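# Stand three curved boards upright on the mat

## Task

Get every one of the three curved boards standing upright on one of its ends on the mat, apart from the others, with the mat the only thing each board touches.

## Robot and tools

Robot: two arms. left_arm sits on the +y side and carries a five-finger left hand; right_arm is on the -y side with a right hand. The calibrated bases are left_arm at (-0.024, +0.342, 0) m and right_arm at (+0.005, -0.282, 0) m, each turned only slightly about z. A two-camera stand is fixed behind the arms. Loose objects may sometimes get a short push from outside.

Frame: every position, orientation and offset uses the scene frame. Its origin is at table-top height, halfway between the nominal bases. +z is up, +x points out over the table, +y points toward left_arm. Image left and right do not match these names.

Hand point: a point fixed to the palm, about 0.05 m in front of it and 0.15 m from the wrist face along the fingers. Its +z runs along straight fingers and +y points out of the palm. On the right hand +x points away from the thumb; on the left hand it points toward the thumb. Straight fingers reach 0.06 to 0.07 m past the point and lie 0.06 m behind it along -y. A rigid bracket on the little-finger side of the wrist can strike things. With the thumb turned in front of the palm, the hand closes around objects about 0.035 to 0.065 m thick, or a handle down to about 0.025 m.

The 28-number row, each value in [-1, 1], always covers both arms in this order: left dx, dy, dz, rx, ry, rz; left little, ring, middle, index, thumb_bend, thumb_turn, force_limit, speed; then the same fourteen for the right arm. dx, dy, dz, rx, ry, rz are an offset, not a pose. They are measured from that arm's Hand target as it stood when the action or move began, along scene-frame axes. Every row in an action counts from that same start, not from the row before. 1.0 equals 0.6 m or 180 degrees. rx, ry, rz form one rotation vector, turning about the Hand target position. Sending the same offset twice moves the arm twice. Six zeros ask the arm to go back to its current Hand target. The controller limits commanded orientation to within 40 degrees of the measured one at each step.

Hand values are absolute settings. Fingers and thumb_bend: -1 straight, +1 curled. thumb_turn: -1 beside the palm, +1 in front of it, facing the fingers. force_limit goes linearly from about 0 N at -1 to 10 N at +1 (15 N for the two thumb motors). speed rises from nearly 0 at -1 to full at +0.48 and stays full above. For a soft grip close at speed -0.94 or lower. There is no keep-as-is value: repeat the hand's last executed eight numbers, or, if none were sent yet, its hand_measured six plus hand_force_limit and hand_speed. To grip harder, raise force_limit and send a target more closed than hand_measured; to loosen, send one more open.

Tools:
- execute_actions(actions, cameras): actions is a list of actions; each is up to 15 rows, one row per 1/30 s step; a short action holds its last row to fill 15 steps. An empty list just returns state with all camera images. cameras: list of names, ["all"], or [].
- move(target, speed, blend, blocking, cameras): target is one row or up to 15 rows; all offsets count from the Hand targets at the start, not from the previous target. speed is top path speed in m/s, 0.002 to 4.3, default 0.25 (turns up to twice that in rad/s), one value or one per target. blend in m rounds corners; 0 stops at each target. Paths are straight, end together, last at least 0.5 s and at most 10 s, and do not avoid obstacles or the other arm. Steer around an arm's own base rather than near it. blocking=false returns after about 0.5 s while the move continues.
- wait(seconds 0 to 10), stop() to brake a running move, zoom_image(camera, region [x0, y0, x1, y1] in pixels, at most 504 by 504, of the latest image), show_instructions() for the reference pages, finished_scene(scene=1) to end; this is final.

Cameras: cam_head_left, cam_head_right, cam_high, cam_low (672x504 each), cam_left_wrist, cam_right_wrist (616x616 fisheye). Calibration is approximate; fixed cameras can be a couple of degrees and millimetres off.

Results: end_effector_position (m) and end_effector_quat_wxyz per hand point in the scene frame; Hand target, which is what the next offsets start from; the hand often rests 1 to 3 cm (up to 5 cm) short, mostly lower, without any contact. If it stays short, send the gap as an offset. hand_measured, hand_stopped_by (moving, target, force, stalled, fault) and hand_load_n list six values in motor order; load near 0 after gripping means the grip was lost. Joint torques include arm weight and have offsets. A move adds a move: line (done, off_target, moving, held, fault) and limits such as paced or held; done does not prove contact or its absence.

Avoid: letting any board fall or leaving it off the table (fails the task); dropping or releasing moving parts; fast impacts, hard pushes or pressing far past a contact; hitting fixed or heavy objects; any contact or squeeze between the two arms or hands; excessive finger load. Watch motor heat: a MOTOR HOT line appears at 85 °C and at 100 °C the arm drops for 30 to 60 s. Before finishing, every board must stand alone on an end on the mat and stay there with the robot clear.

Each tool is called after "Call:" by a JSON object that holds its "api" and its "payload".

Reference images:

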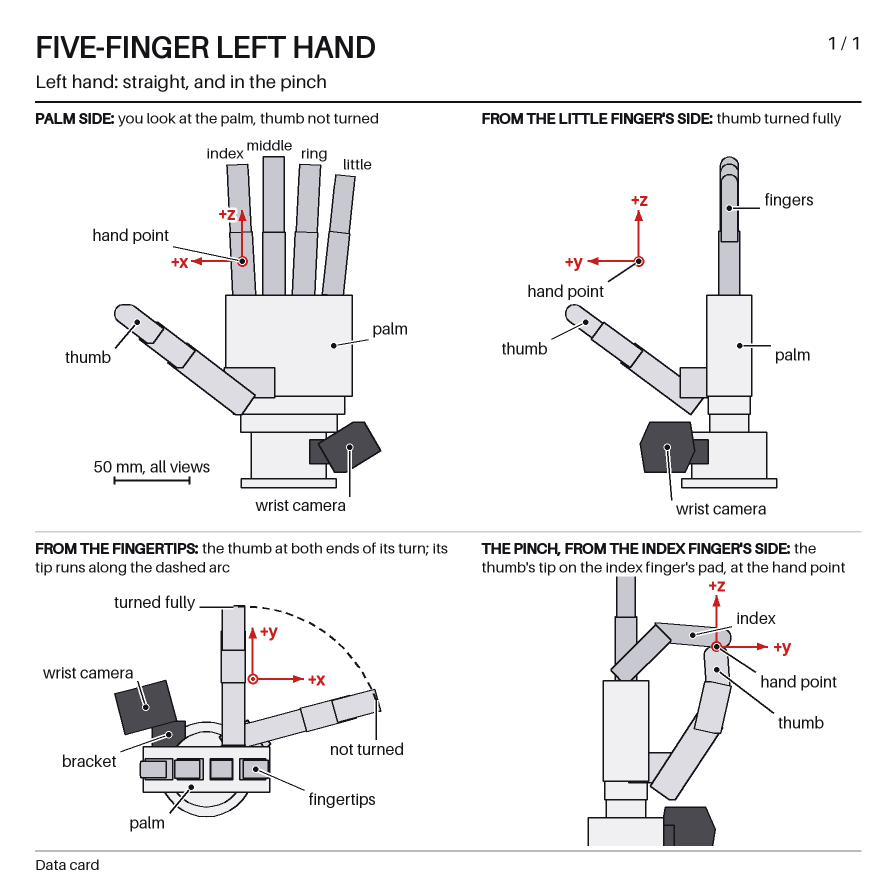

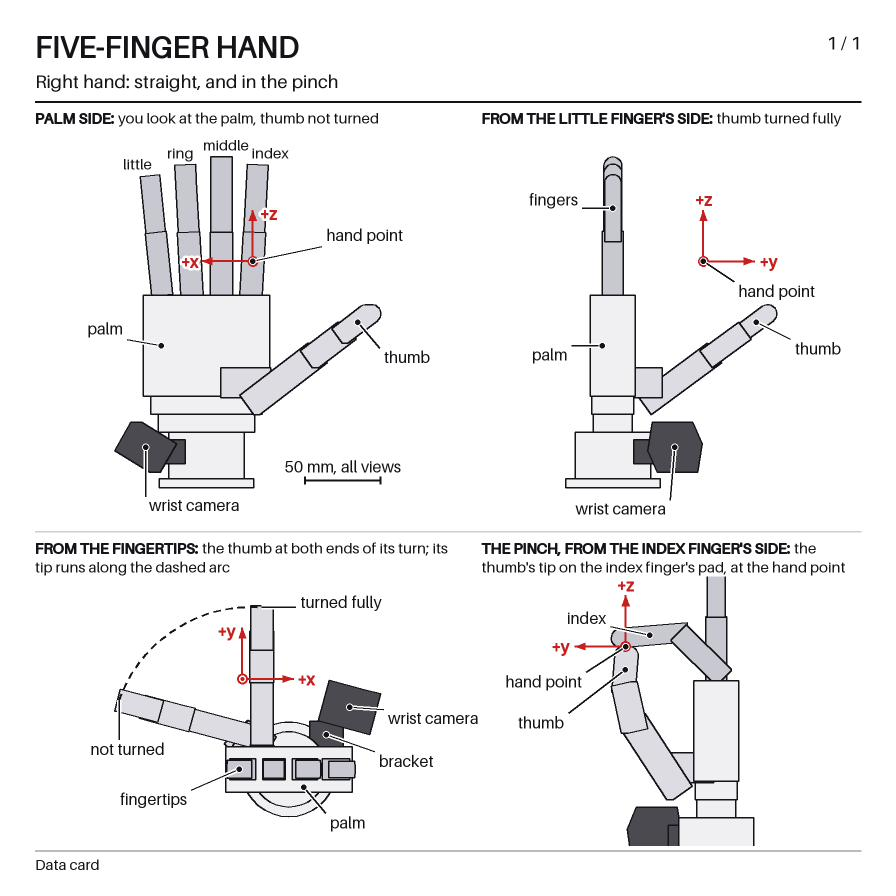

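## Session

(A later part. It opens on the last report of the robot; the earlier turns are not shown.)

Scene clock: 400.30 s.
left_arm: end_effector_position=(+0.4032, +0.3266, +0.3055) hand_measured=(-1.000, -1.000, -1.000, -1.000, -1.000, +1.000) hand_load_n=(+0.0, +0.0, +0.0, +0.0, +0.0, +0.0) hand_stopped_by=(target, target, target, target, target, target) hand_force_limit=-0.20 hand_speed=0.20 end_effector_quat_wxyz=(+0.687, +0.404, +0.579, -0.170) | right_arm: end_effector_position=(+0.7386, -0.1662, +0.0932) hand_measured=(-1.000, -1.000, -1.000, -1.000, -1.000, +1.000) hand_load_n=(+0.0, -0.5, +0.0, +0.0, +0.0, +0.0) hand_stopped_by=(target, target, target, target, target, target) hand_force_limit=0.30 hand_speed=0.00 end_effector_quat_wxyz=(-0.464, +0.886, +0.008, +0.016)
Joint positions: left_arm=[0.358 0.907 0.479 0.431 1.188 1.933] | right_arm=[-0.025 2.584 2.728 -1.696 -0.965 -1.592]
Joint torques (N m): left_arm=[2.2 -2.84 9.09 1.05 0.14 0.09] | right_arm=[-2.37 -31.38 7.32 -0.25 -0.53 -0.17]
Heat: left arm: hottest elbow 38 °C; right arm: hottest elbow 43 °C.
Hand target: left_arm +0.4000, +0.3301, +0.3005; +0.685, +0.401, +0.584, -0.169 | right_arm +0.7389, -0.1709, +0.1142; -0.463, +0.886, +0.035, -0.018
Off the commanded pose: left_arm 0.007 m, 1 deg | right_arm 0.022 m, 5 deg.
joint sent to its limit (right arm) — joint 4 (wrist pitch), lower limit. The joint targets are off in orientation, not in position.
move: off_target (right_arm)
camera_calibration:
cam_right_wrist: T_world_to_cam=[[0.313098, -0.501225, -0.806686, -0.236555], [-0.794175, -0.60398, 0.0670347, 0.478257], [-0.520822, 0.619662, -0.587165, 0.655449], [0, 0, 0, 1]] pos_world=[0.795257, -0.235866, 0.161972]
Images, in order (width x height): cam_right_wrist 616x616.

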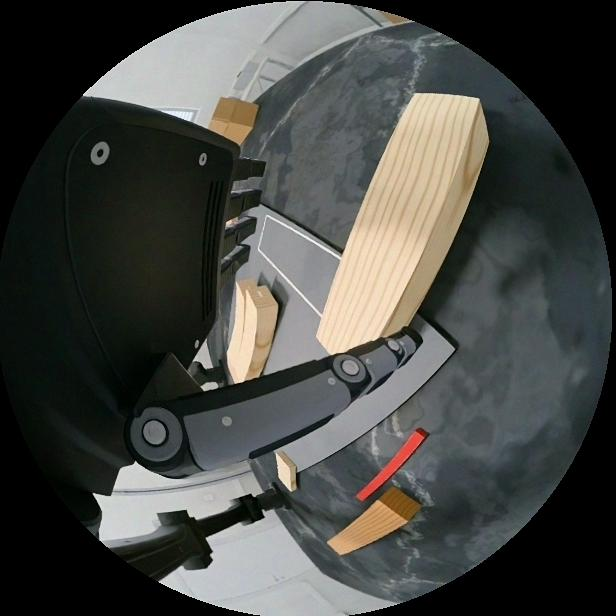

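Call:
{"api": "move", "payload": {"target": [0, 0, 0, 0, 0, 0, -1, -1, -1, -1, -1, 1, -0.2, 0.2, -0.004, -0.008, -0.077, 0, 0, 0, -1, -1, -1, -1, -1, 1, 0.3, 0], "speed": 0.12, "cameras": ["cam_right_wrist", "cam_low"]}}

Scene clock: 406.70 s.
left_arm: end_effector_position=(+0.4032, +0.3266, +0.3055) hand_measured=(-1.000, -1.000, -1.000, -1.000, -1.000, +1.000) hand_load_n=(+0.0, +0.0, +0.0, +0.0, +0.0, +0.0) hand_stopped_by=(target, target, target, target, target, target) hand_force_limit=-0.20 hand_speed=0.20 end_effector_quat_wxyz=(+0.687, +0.404, +0.579, -0.170) | right_arm: end_effector_position=(+0.7376, -0.1697, +0.0818) hand_measured=(-1.000, -1.000, -1.000, -1.000, -1.000, +1.000) hand_load_n=(-0.5, +0.0, +0.0, +0.0, +0.0, +0.0) hand_stopped_by=(target, target, target, target, target, target) hand_force_limit=0.30 hand_speed=0.00 end_effector_quat_wxyz=(-0.462, +0.886, +0.028, +0.019)
Joint positions: left_arm=[0.358 0.907 0.479 0.431 1.188 1.933] | right_arm=[-0.028 2.584 2.701 -1.696 -0.961 -1.652]
Joint torques (N m): left_arm=[2.2 -2.78 9.06 1.07 0.14 0.1] | right_arm=[-2.55 -26.81 7.47 -0.29 -0.54 -0.21]
Heat: left arm: hottest elbow 38 °C; right arm: hottest elbow 43 °C.
Hand target: left_arm +0.4000, +0.3301, +0.3005; +0.685, +0.401, +0.584, -0.169 | right_arm +0.7366, -0.1758, +0.0679; -0.463, +0.886, +0.035, -0.018
Off the commanded pose: left_arm 0.007 m, 1 deg | right_arm 0.015 m, 4 deg.
joint sent to its limit (right arm) — joint 4 (wrist pitch), lower limit. The joint targets are off in orientation, not in position.
move: off_target (right_arm)
camera_calibration:
cam_right_wrist: T_world_to_cam=[[0.347198, -0.49382, -0.797243, -0.271718], [-0.775807, -0.628853, 0.0516549, 0.45956], [-0.526856, 0.600572, -0.601445, 0.652827], [0, 0, 0, 1]] pos_world=[0.794815, -0.237253, 0.152275]
Images, in order (width x height): cam_low 672x504, cam_right_wrist 616x616.

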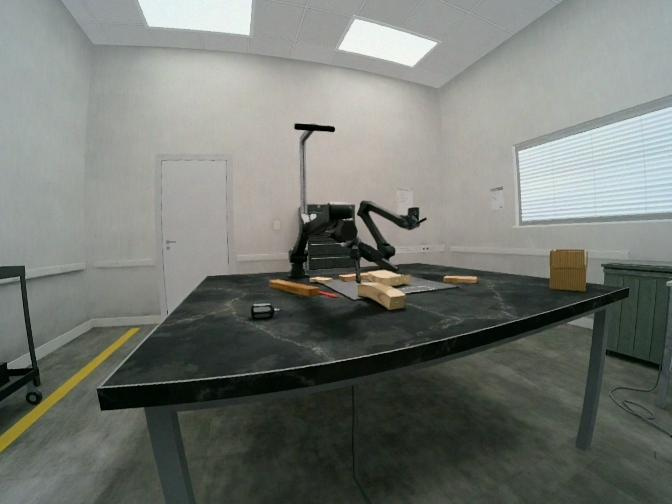

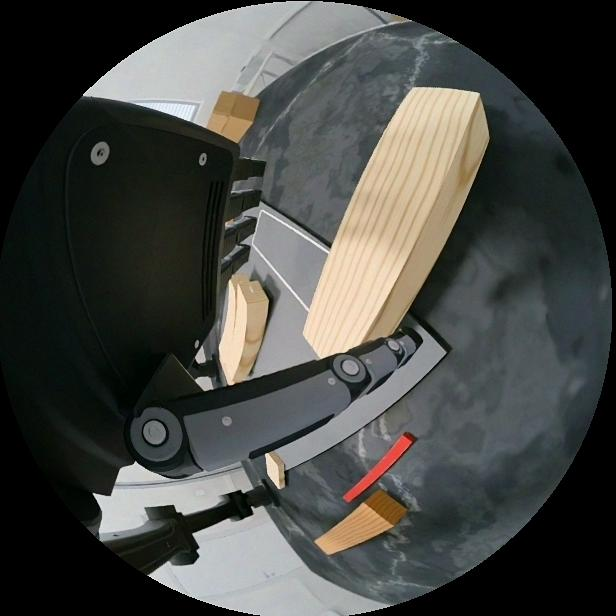

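Call:
{"api": "move", "payload": {"target": [0, 0, 0, 0, 0, 0, -1, -1, -1, -1, -1, 1, -0.2, 0.2, 0, -0.004, -0.055, 0, 0, 0, -1, -1, -1, -1, -1, 1, 0.3, 0], "speed": 0.12, "cameras": ["cam_right_wrist", "cam_low"]}}

Scene clock: 412.10 s.
left_arm: end_effector_position=(+0.4032, +0.3266, +0.3055) hand_measured=(-1.000, -1.000, -1.000, -1.000, -1.000, +1.000) hand_load_n=(+0.0, +0.0, +0.0, +0.0, +0.0, +0.0) hand_stopped_by=(target, target, target, target, target, target) hand_force_limit=-0.20 hand_speed=0.20 end_effector_quat_wxyz=(+0.687, +0.404, +0.579, -0.170) | right_arm: end_effector_position=(+0.7356, -0.1720, +0.0387) hand_measured=(-1.000, -1.000, -1.000, -1.000, -1.000, +1.000) hand_load_n=(+0.0, +0.0, +0.0, +0.0, +0.0, +0.0) hand_stopped_by=(target, target, target, target, target, target) hand_force_limit=0.30 hand_speed=0.00 end_effector_quat_wxyz=(-0.462, +0.887, +0.027, +0.000)
Joint positions: left_arm=[0.358 0.907 0.479 0.431 1.188 1.933] | right_arm=[-0.03 2.643 2.701 -1.696 -0.959 -1.685]
Joint torques (N m): left_arm=[2.26 -2.84 9.06 1.03 0.14 0.09] | right_arm=[-2.61 -28.63 8.25 -0.4 -0.56 -0.19]
Heat: left arm: hottest elbow 38 °C; right arm: hottest elbow 43 °C.
Hand target: left_arm +0.4000, +0.3301, +0.3005; +0.685, +0.401, +0.584, -0.169 | right_arm +0.7365, -0.1780, +0.0350; -0.463, +0.886, +0.035, -0.018
Off the commanded pose: left_arm 0.007 m, 1 deg | right_arm 0.007 m, 2 deg.
joint sent to its limit (right arm) — joint 4 (wrist pitch), lower limit. The joint targets still meet the commanded pose.
move: done
camera_calibration:
cam_right_wrist: T_world_to_cam=[[0.328936, -0.489284, -0.807714, -0.292038], [-0.763039, -0.641636, 0.077938, 0.446244], [-0.556393, 0.590681, -0.5844, 0.646514], [0, 0, 0, 1]] pos_world=[0.796279, -0.238447, 0.10716]
Images, in order (width x height): cam_low 672x504, cam_right_wrist 616x616.

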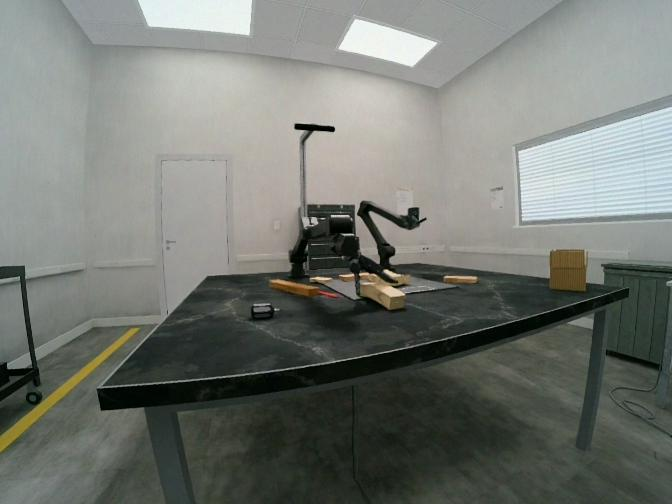

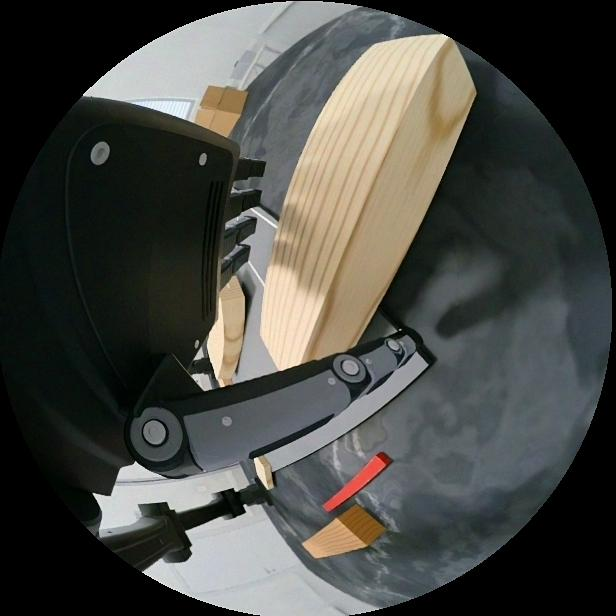

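Call:
{"api": "move", "payload": {"target": [[0, 0, 0, 0, 0, 0, -1, -1, -1, -1, -1, 1, -0.2, 0.2, 0, 0.004, 0, 0, 0, 0, -0.5, -0.4, 0.1, 0.1, -0.75, 1, 0.2, -0.8],[0, 0, 0, 0, 0, 0, -1, -1, -1, -1, -1, 1, -0.2, 0.2, 0, 0.004, 0.05, 0, 0, 0, -0.5, -0.4, 0.1, 0.1, -0.75, 1, 0.2, -0.8],[0, 0, 0, 0, 0, 0, -1, -1, -1, -1, -1, 1, -0.2, 0.2, -0.35, 0.02, 0.04, 0, 0, 0, -0.5, -0.4, 0.1, 0.1, -0.75, 1, 0.2, -0.8]], "speed": [0.1, 0.1, 0.15], "cameras": ["all"]}}

Scene clock: 425.53 s.
left_arm: end_effector_position=(+0.4032, +0.3266, +0.3055) hand_measured=(-1.000, -1.000, -1.000, -1.000, -1.000, +1.000) hand_load_n=(+0.0, +0.0, +0.0, +0.0, +0.0, +0.0) hand_stopped_by=(target, target, target, target, target, target) hand_force_limit=-0.20 hand_speed=0.20 end_effector_quat_wxyz=(+0.687, +0.404, +0.579, -0.170) | right_arm: end_effector_position=(+0.5262, -0.1685, +0.0401) hand_measured=(-0.500, -0.400, -0.134, -0.116, -0.752, +1.000) hand_load_n=(+0.0, +0.0, +4.5, +7.5, +10.5, -2.5) hand_stopped_by=(target, target, force, force, target, target) hand_force_limit=0.20 hand_speed=-0.80 end_effector_quat_wxyz=(-0.462, +0.886, +0.037, -0.027)
Joint positions: left_arm=[0.358 0.907 0.479 0.431 1.188 1.933] | right_arm=[-0.026 1.99 1.512 -1.255 -0.954 -1.753]
Joint torques (N m): left_arm=[2.2 -2.73 9.07 1.06 0.14 0.1] | right_arm=[-1.73 -23.88 6.45 -0.03 -0.75 0.23]
Heat: left arm: hottest elbow 38 °C; right arm: hottest shoulder 42 °C.
Hand target: left_arm +0.4000, +0.3301, +0.3005; +0.685, +0.401, +0.584, -0.169 | right_arm +0.5265, -0.1660, +0.0590; -0.463, +0.886, +0.035, -0.018
Off the commanded pose: left_arm 0.007 m, 1 deg | right_arm 0.019 m, 1 deg.
move: off_target (right_arm)
camera_calibration:
cam_left_wrist: T_world_to_cam=[[-0.607699, -0.505744, -0.612312, 0.599859], [0.0927188, 0.720556, -0.687169, -0.0570199], [0.788737, -0.474365, -0.390989, 0.0694294], [0, 0, 0, 1]] pos_world=[0.315059, 0.377396, 0.355265]
cam_right_wrist: T_world_to_cam=[[0.317654, -0.475341, -0.820455, -0.211447], [-0.731304, -0.673589, 0.107115, 0.265351], [-0.603565, 0.565976, -0.561587, 0.54854], [0, 0, 0, 1]] pos_world=[0.592298, -0.232233, 0.106147]

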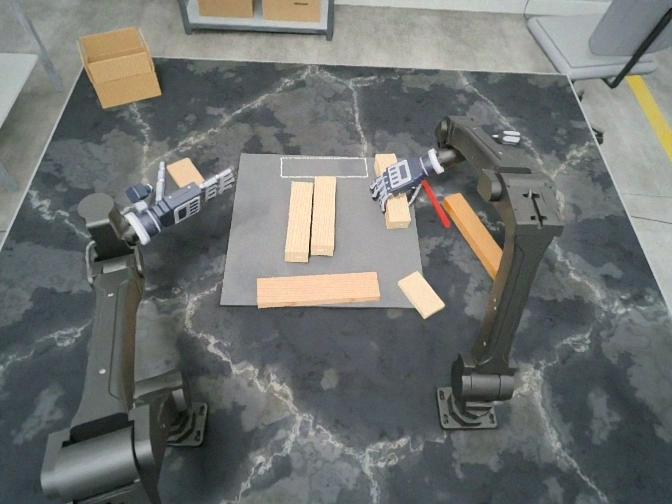

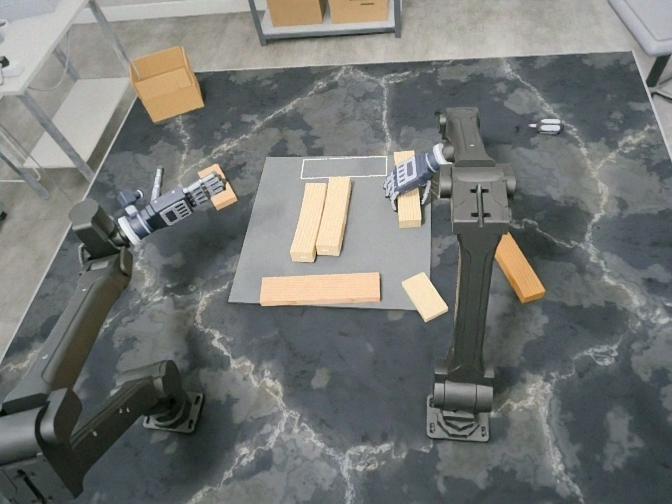

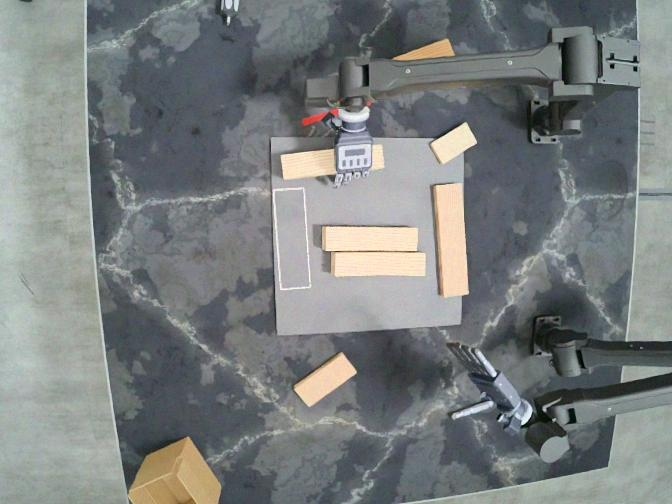

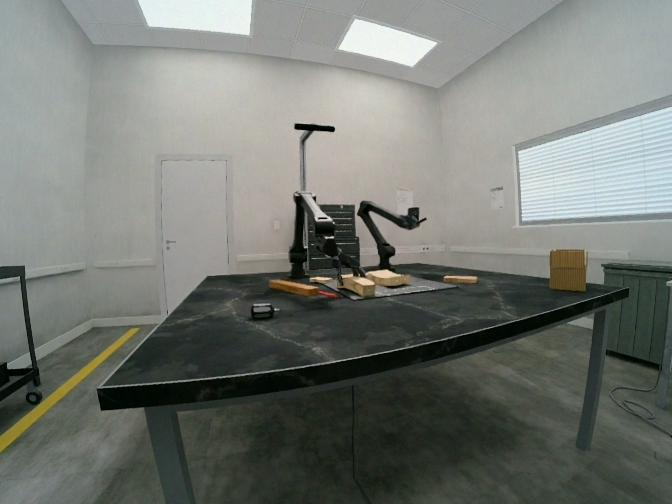

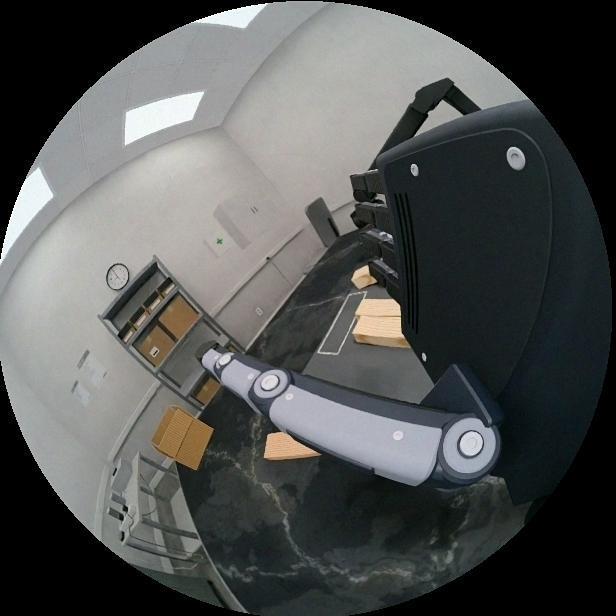

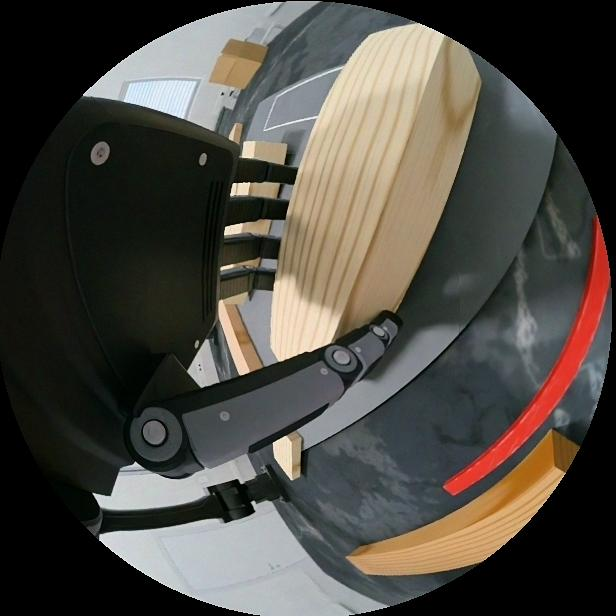

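Call:
{"api": "move", "payload": {"target": [[0, 0, 0, 0, 0, 0, -1, -1, -1, -1, -1, 1, -0.2, 0.2, 0, 0, -0.01, 0, 0, 0, -1, -1, -1, -1, -1, 1, 0.2, 0],[0, 0, 0, 0, 0, 0, -1, -1, -1, -1, -1, 1, -0.2, 0.2, 0.1, -0.006, -0.014, 0, 0, 0, -1, -1, -1, -1, -1, 1, 0.2, 0]], "speed": [0.1, 0.1], "cameras": ["cam_head_left", "cam_right_wrist", "cam_low"]}}

Scene clock: 439.60 s.
left_arm: end_effector_position=(+0.4032, +0.3266, +0.3055) hand_measured=(-1.000, -1.000, -1.000, -1.000, -1.000, +1.000) hand_load_n=(+0.0, +0.0, +0.0, +0.0, +0.0, +0.0) hand_stopped_by=(target, target, target, target, target, target) hand_force_limit=-0.20 hand_speed=0.20 end_effector_quat_wxyz=(+0.687, +0.404, +0.579, -0.170) | right_arm: end_effector_position=(+0.5730, -0.1684, +0.0452) hand_measured=(-1.000, -1.000, -1.000, -1.000, -1.000, +1.000) hand_load_n=(+0.0, +0.0, +0.0, +0.0, +0.0, +0.0) hand_stopped_by=(target, target, target, target, target, target) hand_force_limit=0.20 hand_speed=0.00 end_effector_quat_wxyz=(-0.463, +0.885, +0.033, -0.025)
Joint positions: left_arm=[0.358 0.907 0.479 0.431 1.188 1.933] | right_arm=[-0.026 2.093 1.699 -1.327 -0.957 -1.737]
Joint torques (N m): left_arm=[2.26 -2.78 9.07 1.02 0.14 0.09] | right_arm=[-2.14 -21.01 10.48 -0.61 -0.62 -0.01]
Heat: left arm: hottest elbow 38 °C; right arm: hottest elbow 42 °C.
Hand target: left_arm +0.4000, +0.3301, +0.3005; +0.685, +0.401, +0.584, -0.169 | right_arm +0.5864, -0.1696, +0.0506; -0.463, +0.886, +0.035, -0.018
Off the commanded pose: left_arm 0.007 m, 1 deg | right_arm 0.015 m, 1 deg.
move: off_target (right_arm)
camera_calibration:
cam_right_wrist: T_world_to_cam=[[0.3121, -0.476948, -0.821654, -0.219133], [-0.737439, -0.666885, 0.106997, 0.303641], [-0.598981, 0.572525, -0.559854, 0.577989], [0, 0, 0, 1]] pos_world=[0.638513, -0.232935, 0.111049]
Images, in order (width x height): cam_head_left 672x504, cam_low 672x504, cam_right_wrist 616x616.

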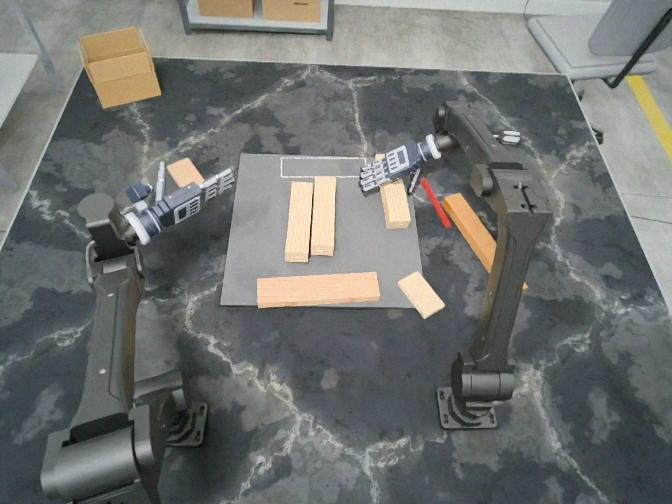

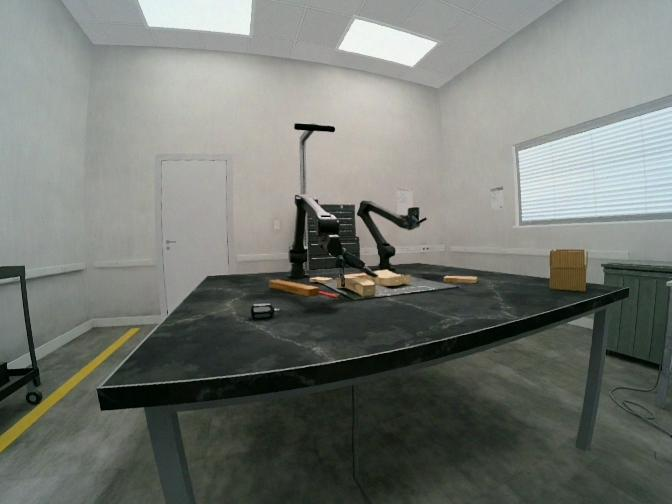

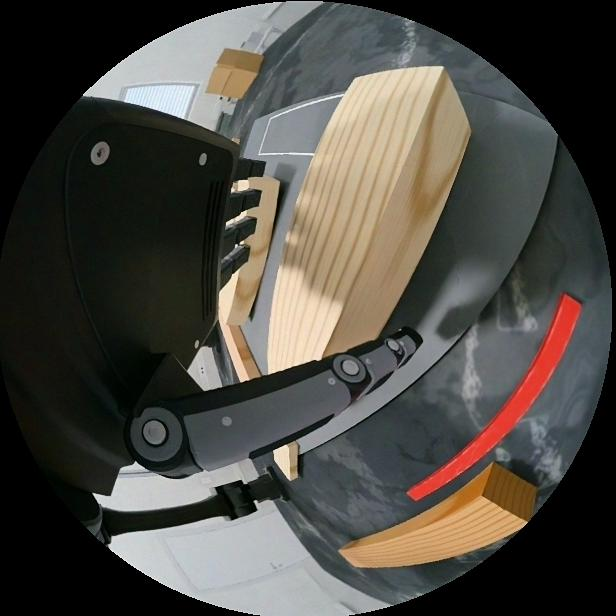

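Call:
{"api": "move", "payload": {"target": [[0, 0, 0, 0, 0, 0, -1, -1, -1, -1, -1, 1, -0.2, 0.2, 0.024, 0.004, -0.001, 0, 0, 0.004, -1, -1, -1, -1, -1, 1, 0.2, 0],[0, 0, 0, 0, 0, 0, -1, -1, -1, -1, -1, 1, -0.2, 0.2, 0.024, 0.004, -0.001, 0, 0, 0.004, -0.5, -0.4, 0.1, 0.1, -0.75, 1, 0.25, -0.8]], "speed": [0.1, 0.1], "cameras": ["cam_right_wrist"]}}

Scene clock: 455.03 s.
left_arm: end_effector_position=(+0.4032, +0.3266, +0.3055) hand_measured=(-1.000, -1.000, -1.000, -1.000, -1.000, +1.000) hand_load_n=(+0.0, +0.0, +0.0, +0.0, +0.0, +0.0) hand_stopped_by=(target, target, target, target, target, target) hand_force_limit=-0.20 hand_speed=0.20 end_effector_quat_wxyz=(+0.687, +0.404, +0.579, -0.170) | right_arm: end_effector_position=(+0.5872, -0.1655, +0.0460) hand_measured=(-0.500, -0.400, -0.134, -0.116, -0.752, +1.000) hand_load_n=(+0.0, +0.0, +5.5, +7.0, +9.5, +1.0) hand_stopped_by=(target, target, force, force, target, target) hand_force_limit=0.25 hand_speed=-0.80 end_effector_quat_wxyz=(-0.464, +0.884, +0.032, -0.031)
Joint positions: left_arm=[0.358 0.907 0.479 0.431 1.188 1.933] | right_arm=[-0.022 2.138 1.774 -1.369 -0.959 -1.737]
Joint torques (N m): left_arm=[2.2 -2.78 9.09 1.02 0.14 0.08] | right_arm=[-2.08 -21.66 10.52 -0.51 -0.49 -0.14]
Heat: left arm: hottest elbow 39 °C; right arm: hottest elbow 42 °C.
Hand target: left_arm +0.4000, +0.3301, +0.3005; +0.685, +0.401, +0.584, -0.169 | right_arm +0.6009, -0.1673, +0.0501; -0.463, +0.885, +0.040, -0.021
Off the commanded pose: left_arm 0.007 m, 1 deg | right_arm 0.014 m, 1 deg.
move: off_target (right_arm); target 2's new numbers were sent with right_arm's hand 0.014 m and 2 deg from that target
camera_calibration:
cam_right_wrist: T_world_to_cam=[[0.30535, -0.473359, -0.826252, -0.216806], [-0.733447, -0.670295, 0.112959, 0.312874], [-0.607303, 0.571521, -0.551858, 0.589696], [0, 0, 0, 1]] pos_world=[0.653802, -0.229933, 0.11095]
Images, in order (width x height): cam_right_wrist 616x616.

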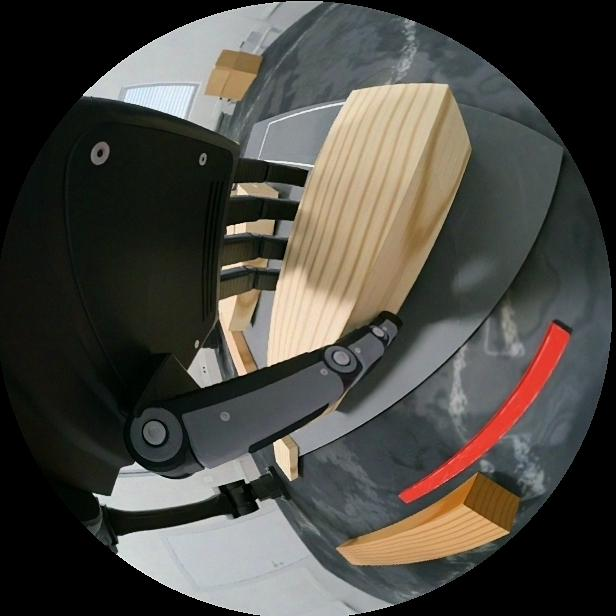

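Call:
{"api": "move", "payload": {"target": [[0, 0, 0, 0, 0, 0, -1, -1, -1, -1, -1, 1, -0.2, 0.2, 0.0, 0.0, 0.2, 0, 0, 0, -0.5, -0.4, 0.1, 0.1, -0.75, 1, 0.25, -0.8],[0, 0, 0, 0, 0, 0, -1, -1, -1, -1, -1, 1, -0.2, 0.2, 0.078, -0.005, 0.25, 0.0455, -0.531, 0, -0.5, -0.4, 0.1, 0.1, -0.75, 1, 0.25, -0.8]], "speed": [0.12, 0.2], "blend": [0.03, 0], "cameras": ["cam_low", "cam_head_left", "cam_left_wrist", "cam_right_wrist"]}}

Call:
{"api": "zoom_image", "payload": {"camera": "cam_low", "region": [310, 215, 420, 305]}}

Call:
{"api": "zoom_image", "payload": {"camera": "cam_left_wrist", "region": [280, 150, 420, 290]}}

Scene clock: 519.70 s.
left_arm: end_effector_position=(+0.4032, +0.3266, +0.3055) hand_measured=(-1.000, -1.000, -1.000, -1.000, -1.000, +1.000) hand_load_n=(+0.0, +0.0, +0.0, +0.0, +0.5, +0.5) hand_stopped_by=(target, target, target, target, target, target) hand_force_limit=-0.20 hand_speed=0.20 end_effector_quat_wxyz=(+0.687, +0.404, +0.579, -0.170) | right_arm: end_effector_position=(+0.6392, -0.1643, +0.1675) hand_measured=(-0.500, -0.400, -0.134, -0.116, -0.752, +1.000) hand_load_n=(+0.0, +0.0, +5.0, +6.5, +10.0, +3.0) hand_stopped_by=(target, target, force, force, target, target) hand_force_limit=0.25 hand_speed=-0.80 end_effector_quat_wxyz=(-0.362, +0.607, +0.351, +0.614)
Joint positions: left_arm=[0.358 0.907 0.479 0.431 1.188 1.933] | right_arm=[-0.059 1.782 0.908 0.908 -1.103 -1.531]
Joint torques (N m): left_arm=[2.14 -2.78 9.06 1.03 0.14 0.09] | right_arm=[-2.55 -18.2 7.66 3.04 0.05 -0.36]
Motor temperatures (°C): left_arm=[28 28 39 28 27 29] | right_arm=[27 42 45 28 29 28]
Heat: left arm: hottest elbow 39 °C; right arm: hottest elbow 45 °C.
Hand target: left_arm +0.4000, +0.3301, +0.3005; +0.685, +0.401, +0.584, -0.169 | right_arm +0.6477, -0.1702, +0.2001; -0.336, +0.579, +0.371, +0.644
Off the commanded pose: left_arm 0.007 m, 1 deg | right_arm 0.034 m, 6 deg.
move: off_target (right_arm)
camera_calibration:
cam_left_wrist: T_world_to_cam=[[-0.607699, -0.505744, -0.612312, 0.599859], [0.0927188, 0.720556, -0.687169, -0.0570199], [0.788737, -0.474365, -0.390989, 0.0694294], [0, 0, 0, 1]] pos_world=[0.315059, 0.377396, 0.355265]
cam_right_wrist: T_world_to_cam=[[0.860582, -0.427947, 0.276153, -0.663816], [-0.0394371, -0.596571, -0.801591, 0.0597385], [0.507783, 0.678944, -0.530275, -0.0111803], [0, 0, 0, 1]] pos_world=[0.579301, -0.240849, 0.225272]
Images, in order (width x height): cam_head_left 672x504, cam_low 672x504, cam_left_wrist 616x616, cam_right_wrist 616x616.

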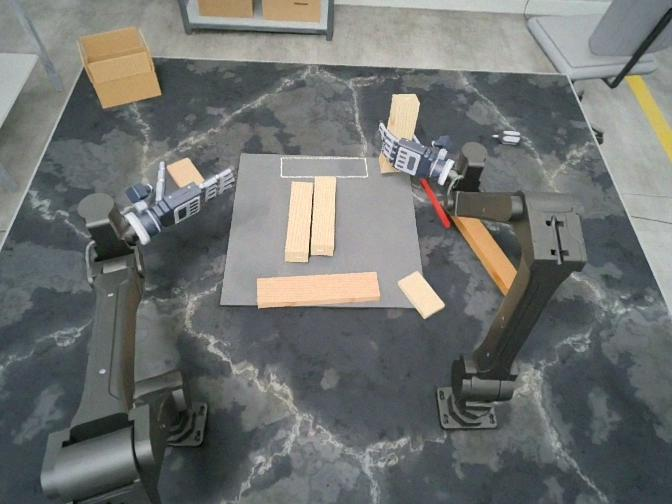

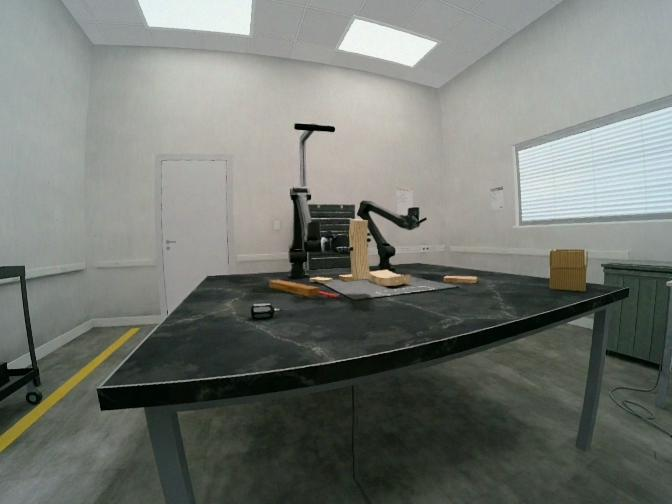

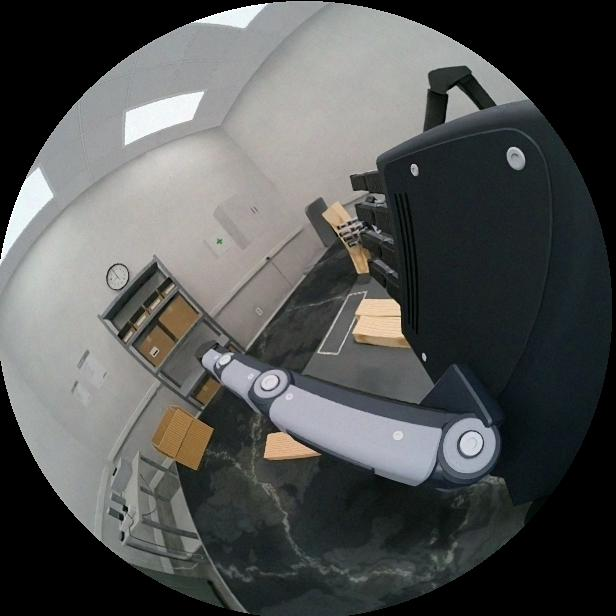

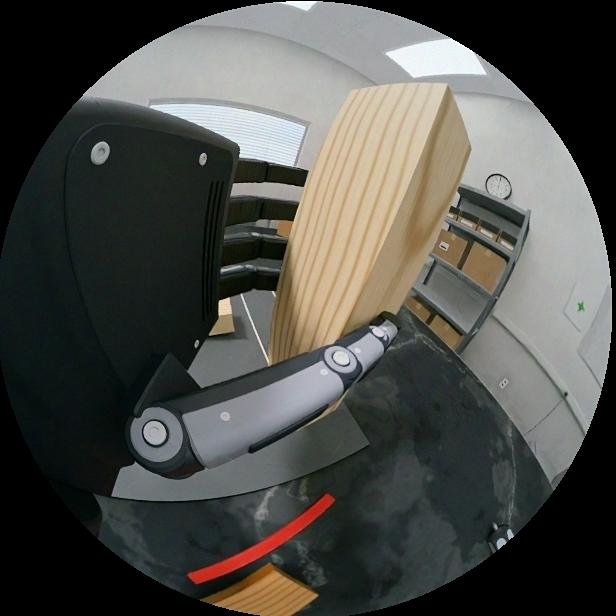

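Scaled by 4.582 from the camera's 672x504 image, which has a finer 960x720 frame.

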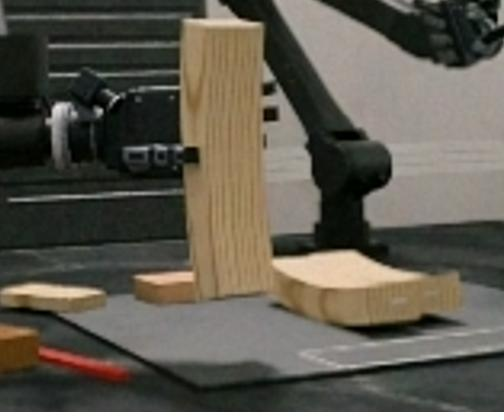

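Scaled by 3.600 from the camera's 616x616 image, which has a finer 880x880 frame.

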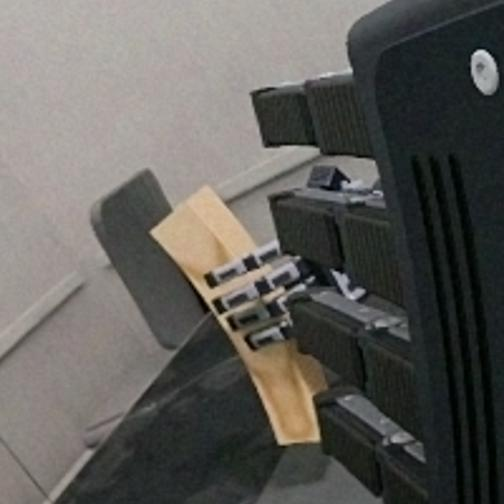

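Call:
{"api": "move", "payload": {"target": [0, 0, 0, 0, 0, 0, -1, -1, -1, -1, -1, 1, -0.2, 0.2, 0.0, 0.0, -0.0625, -0.0083, 0.008, 0, -0.5, -0.4, 0.1, 0.1, -0.75, 1, 0.25, -0.8], "speed": 0.1, "cameras": ["cam_low"]}}

Call:
{"api": "zoom_image", "payload": {"camera": "cam_low", "region": [310, 215, 420, 305]}}

Scene clock: 531.57 s.
left_arm: end_effector_position=(+0.4032, +0.3266, +0.3055) hand_measured=(-1.000, -1.000, -1.000, -1.000, -1.000, +1.000) hand_load_n=(+0.0, +0.0, +0.0, +0.0, +0.0, +0.5) hand_stopped_by=(target, target, target, target, target, target) hand_force_limit=-0.20 hand_speed=0.20 end_effector_quat_wxyz=(+0.687, +0.404, +0.579, -0.170) | right_arm: end_effector_position=(+0.6371, -0.1647, +0.1259) hand_measured=(-0.500, -0.400, -0.134, -0.116, -0.752, +1.000) hand_load_n=(+0.0, +0.0, +4.5, +7.0, +10.0, +3.0) hand_stopped_by=(target, target, force, force, target, target) hand_force_limit=0.25 hand_speed=-0.80 end_effector_quat_wxyz=(-0.367, +0.624, +0.346, +0.597)
Joint positions: left_arm=[0.358 0.907 0.479 0.431 1.188 1.933] | right_arm=[-0.059 1.845 0.896 0.908 -1.103 -1.562]
Joint torques (N m): left_arm=[2.14 -2.73 9.09 1.05 0.14 0.1] | right_arm=[-2.49 -19.19 7.25 2.85 -0.01 -0.61]
Heat: left arm: hottest elbow 39 °C; right arm: hottest elbow 44 °C.
Hand target: left_arm +0.4000, +0.3301, +0.3005; +0.685, +0.401, +0.584, -0.169 | right_arm +0.6477, -0.1702, +0.1625; -0.334, +0.591, +0.375, +0.632
Off the commanded pose: left_arm 0.007 m, 1 deg | right_arm 0.039 m, 7 deg.
move: off_target (right_arm)
Images, in order (width x height): cam_low 672x504.

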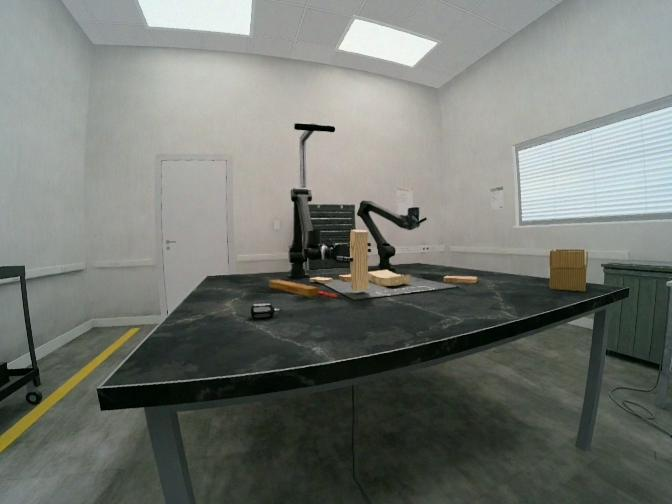

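Scaled by 4.582 from the camera's 672x504 image, which has a finer 960x720 frame.

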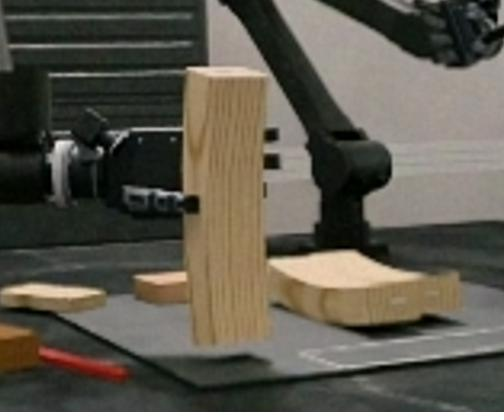

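Call:
{"api": "move", "payload": {"target": [0, 0, 0, 0, 0, 0, -1, -1, -1, -1, -1, 1, -0.2, 0.2, 0.0, 0.0, -0.02, 0, -0.006, 0, -0.5, -0.4, 0.1, 0.1, -0.75, 1, 0.25, -0.8], "speed": 0.05, "cameras": []}}

Scene clock: 541.43 s.
left_arm: end_effector_position=(+0.4032, +0.3266, +0.3055) hand_measured=(-1.000, -1.000, -1.000, -1.000, -1.000, +1.000) hand_load_n=(+0.0, +0.0, +0.0, +0.0, +0.0, +0.0) hand_stopped_by=(target, target, target, target, target, target) hand_force_limit=-0.20 hand_speed=0.20 end_effector_quat_wxyz=(+0.687, +0.404, +0.579, -0.170) | right_arm: end_effector_position=(+0.6377, -0.1648, +0.1172) hand_measured=(-0.500, -0.400, -0.134, -0.116, -0.752, +1.000) hand_load_n=(-0.5, +0.0, +5.0, +6.5, +10.0, +3.0) hand_stopped_by=(target, target, force, force, target, target) hand_force_limit=0.25 hand_speed=-0.80 end_effector_quat_wxyz=(-0.362, +0.618, +0.351, +0.603)
Joint positions: left_arm=[0.358 0.907 0.479 0.431 1.188 1.933] | right_arm=[-0.059 1.876 0.892 0.963 -1.103 -1.566]
Joint torques (N m): left_arm=[2.2 -2.84 9.11 1.01 0.14 0.09] | right_arm=[-2.43 -18.96 6.82 3.18 -0.01 -0.57]
Heat: left arm: hottest elbow 39 °C; right arm: hottest elbow 43 °C.
Hand target: left_arm +0.4000, +0.3301, +0.3005; +0.685, +0.401, +0.584, -0.169 | right_arm +0.6477, -0.1702, +0.1505; -0.330, +0.585, +0.378, +0.637
Off the commanded pose: left_arm 0.007 m, 1 deg | right_arm 0.035 m, 7 deg.
move: off_target (right_arm)
No camera images: "cameras" was empty.

Call:
{"api": "move", "payload": {"target": [0, 0, 0, 0, 0, 0, -1, -1, -1, -1, -1, 1, -0.2, 0.2, 0.0, 0.0, -0.018, 0, 0.005, 0, -0.5, -0.4, 0.1, 0.1, -0.75, 1, 0.25, -0.8], "speed": 0.05, "cameras": ["cam_low", "cam_left_wrist"]}}

Call:
{"api": "zoom_image", "payload": {"camera": "cam_low", "region": [310, 215, 420, 305]}}

Call:
{"api": "zoom_image", "payload": {"camera": "cam_left_wrist", "region": [300, 190, 400, 290]}}

Scene clock: 548.40 s.
left_arm: end_effector_position=(+0.4032, +0.3266, +0.3055) hand_measured=(-1.000, -1.000, -1.000, -1.000, -1.000, +1.000) hand_load_n=(+0.0, +0.0, -0.5, +0.0, +0.0, +0.0) hand_stopped_by=(target, target, target, target, target, target) hand_force_limit=-0.20 hand_speed=0.20 end_effector_quat_wxyz=(+0.687, +0.404, +0.579, -0.170) | right_arm: end_effector_position=(+0.6379, -0.1648, +0.1152) hand_measured=(-0.500, -0.400, -0.134, -0.116, -0.752, +1.000) hand_load_n=(+0.0, +0.0, +5.0, +7.0, +10.0, +2.5) hand_stopped_by=(target, target, force, force, target, target) hand_force_limit=0.25 hand_speed=-0.80 end_effector_quat_wxyz=(-0.361, +0.617, +0.352, +0.604)
Joint positions: left_arm=[0.358 0.907 0.479 0.431 1.188 1.933] | right_arm=[-0.059 1.882 0.892 0.97 -1.103 -1.568]
Joint torques (N m): left_arm=[2.2 -2.67 9.09 1.06 0.15 0.09] | right_arm=[-2.43 -18.37 6.8 2.8 -0.01 -0.56]
Heat: left arm: hottest elbow 39 °C; right arm: hottest elbow 42 °C.
Hand target: left_arm +0.4000, +0.3301, +0.3005; +0.685, +0.401, +0.584, -0.169 | right_arm +0.6477, -0.1702, +0.1398; -0.333, +0.590, +0.375, +0.632
Off the commanded pose: left_arm 0.007 m, 1 deg | right_arm 0.027 m, 6 deg.
move: off_target (right_arm)
camera_calibration:
cam_left_wrist: T_world_to_cam=[[-0.607699, -0.505744, -0.612312, 0.599859], [0.0927188, 0.720556, -0.687169, -0.0570199], [0.788737, -0.474365, -0.390989, 0.0694294], [0, 0, 0, 1]] pos_world=[0.315059, 0.377396, 0.355265]
Images, in order (width x height): cam_low 672x504, cam_left_wrist 616x616.

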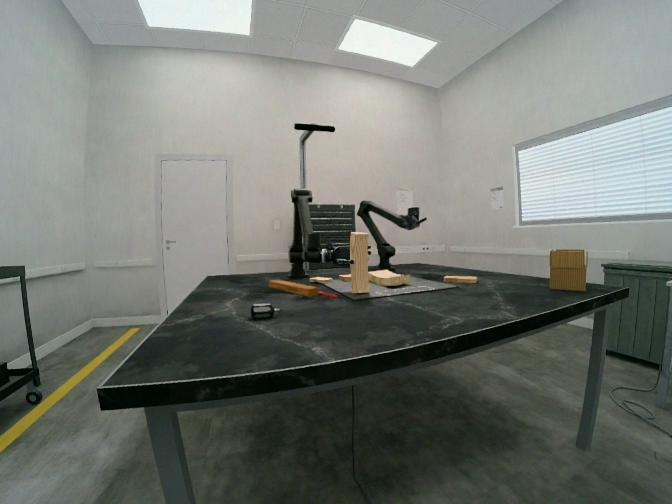

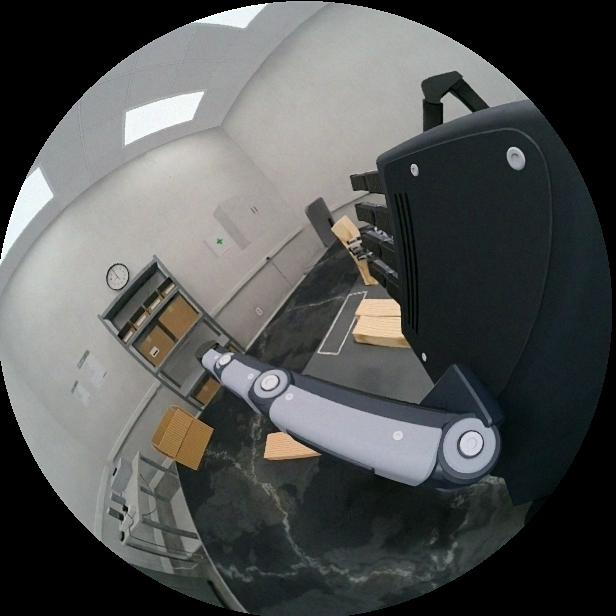

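Scaled by 4.582 from the camera's 672x504 image, which has a finer 960x720 frame.

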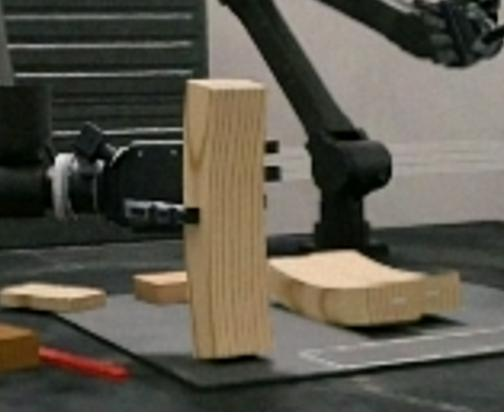

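Scaled by 5.040 from the camera's 616x616 image, which has a finer 880x880 frame.

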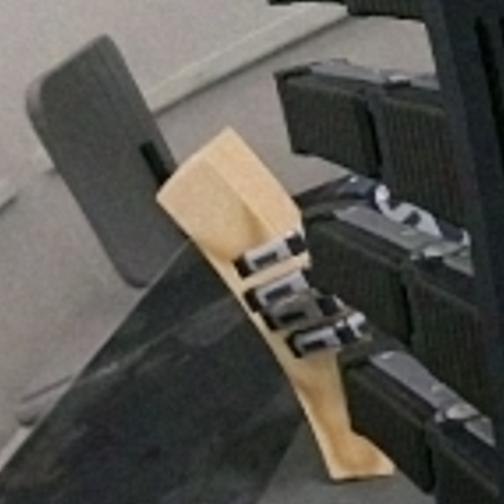

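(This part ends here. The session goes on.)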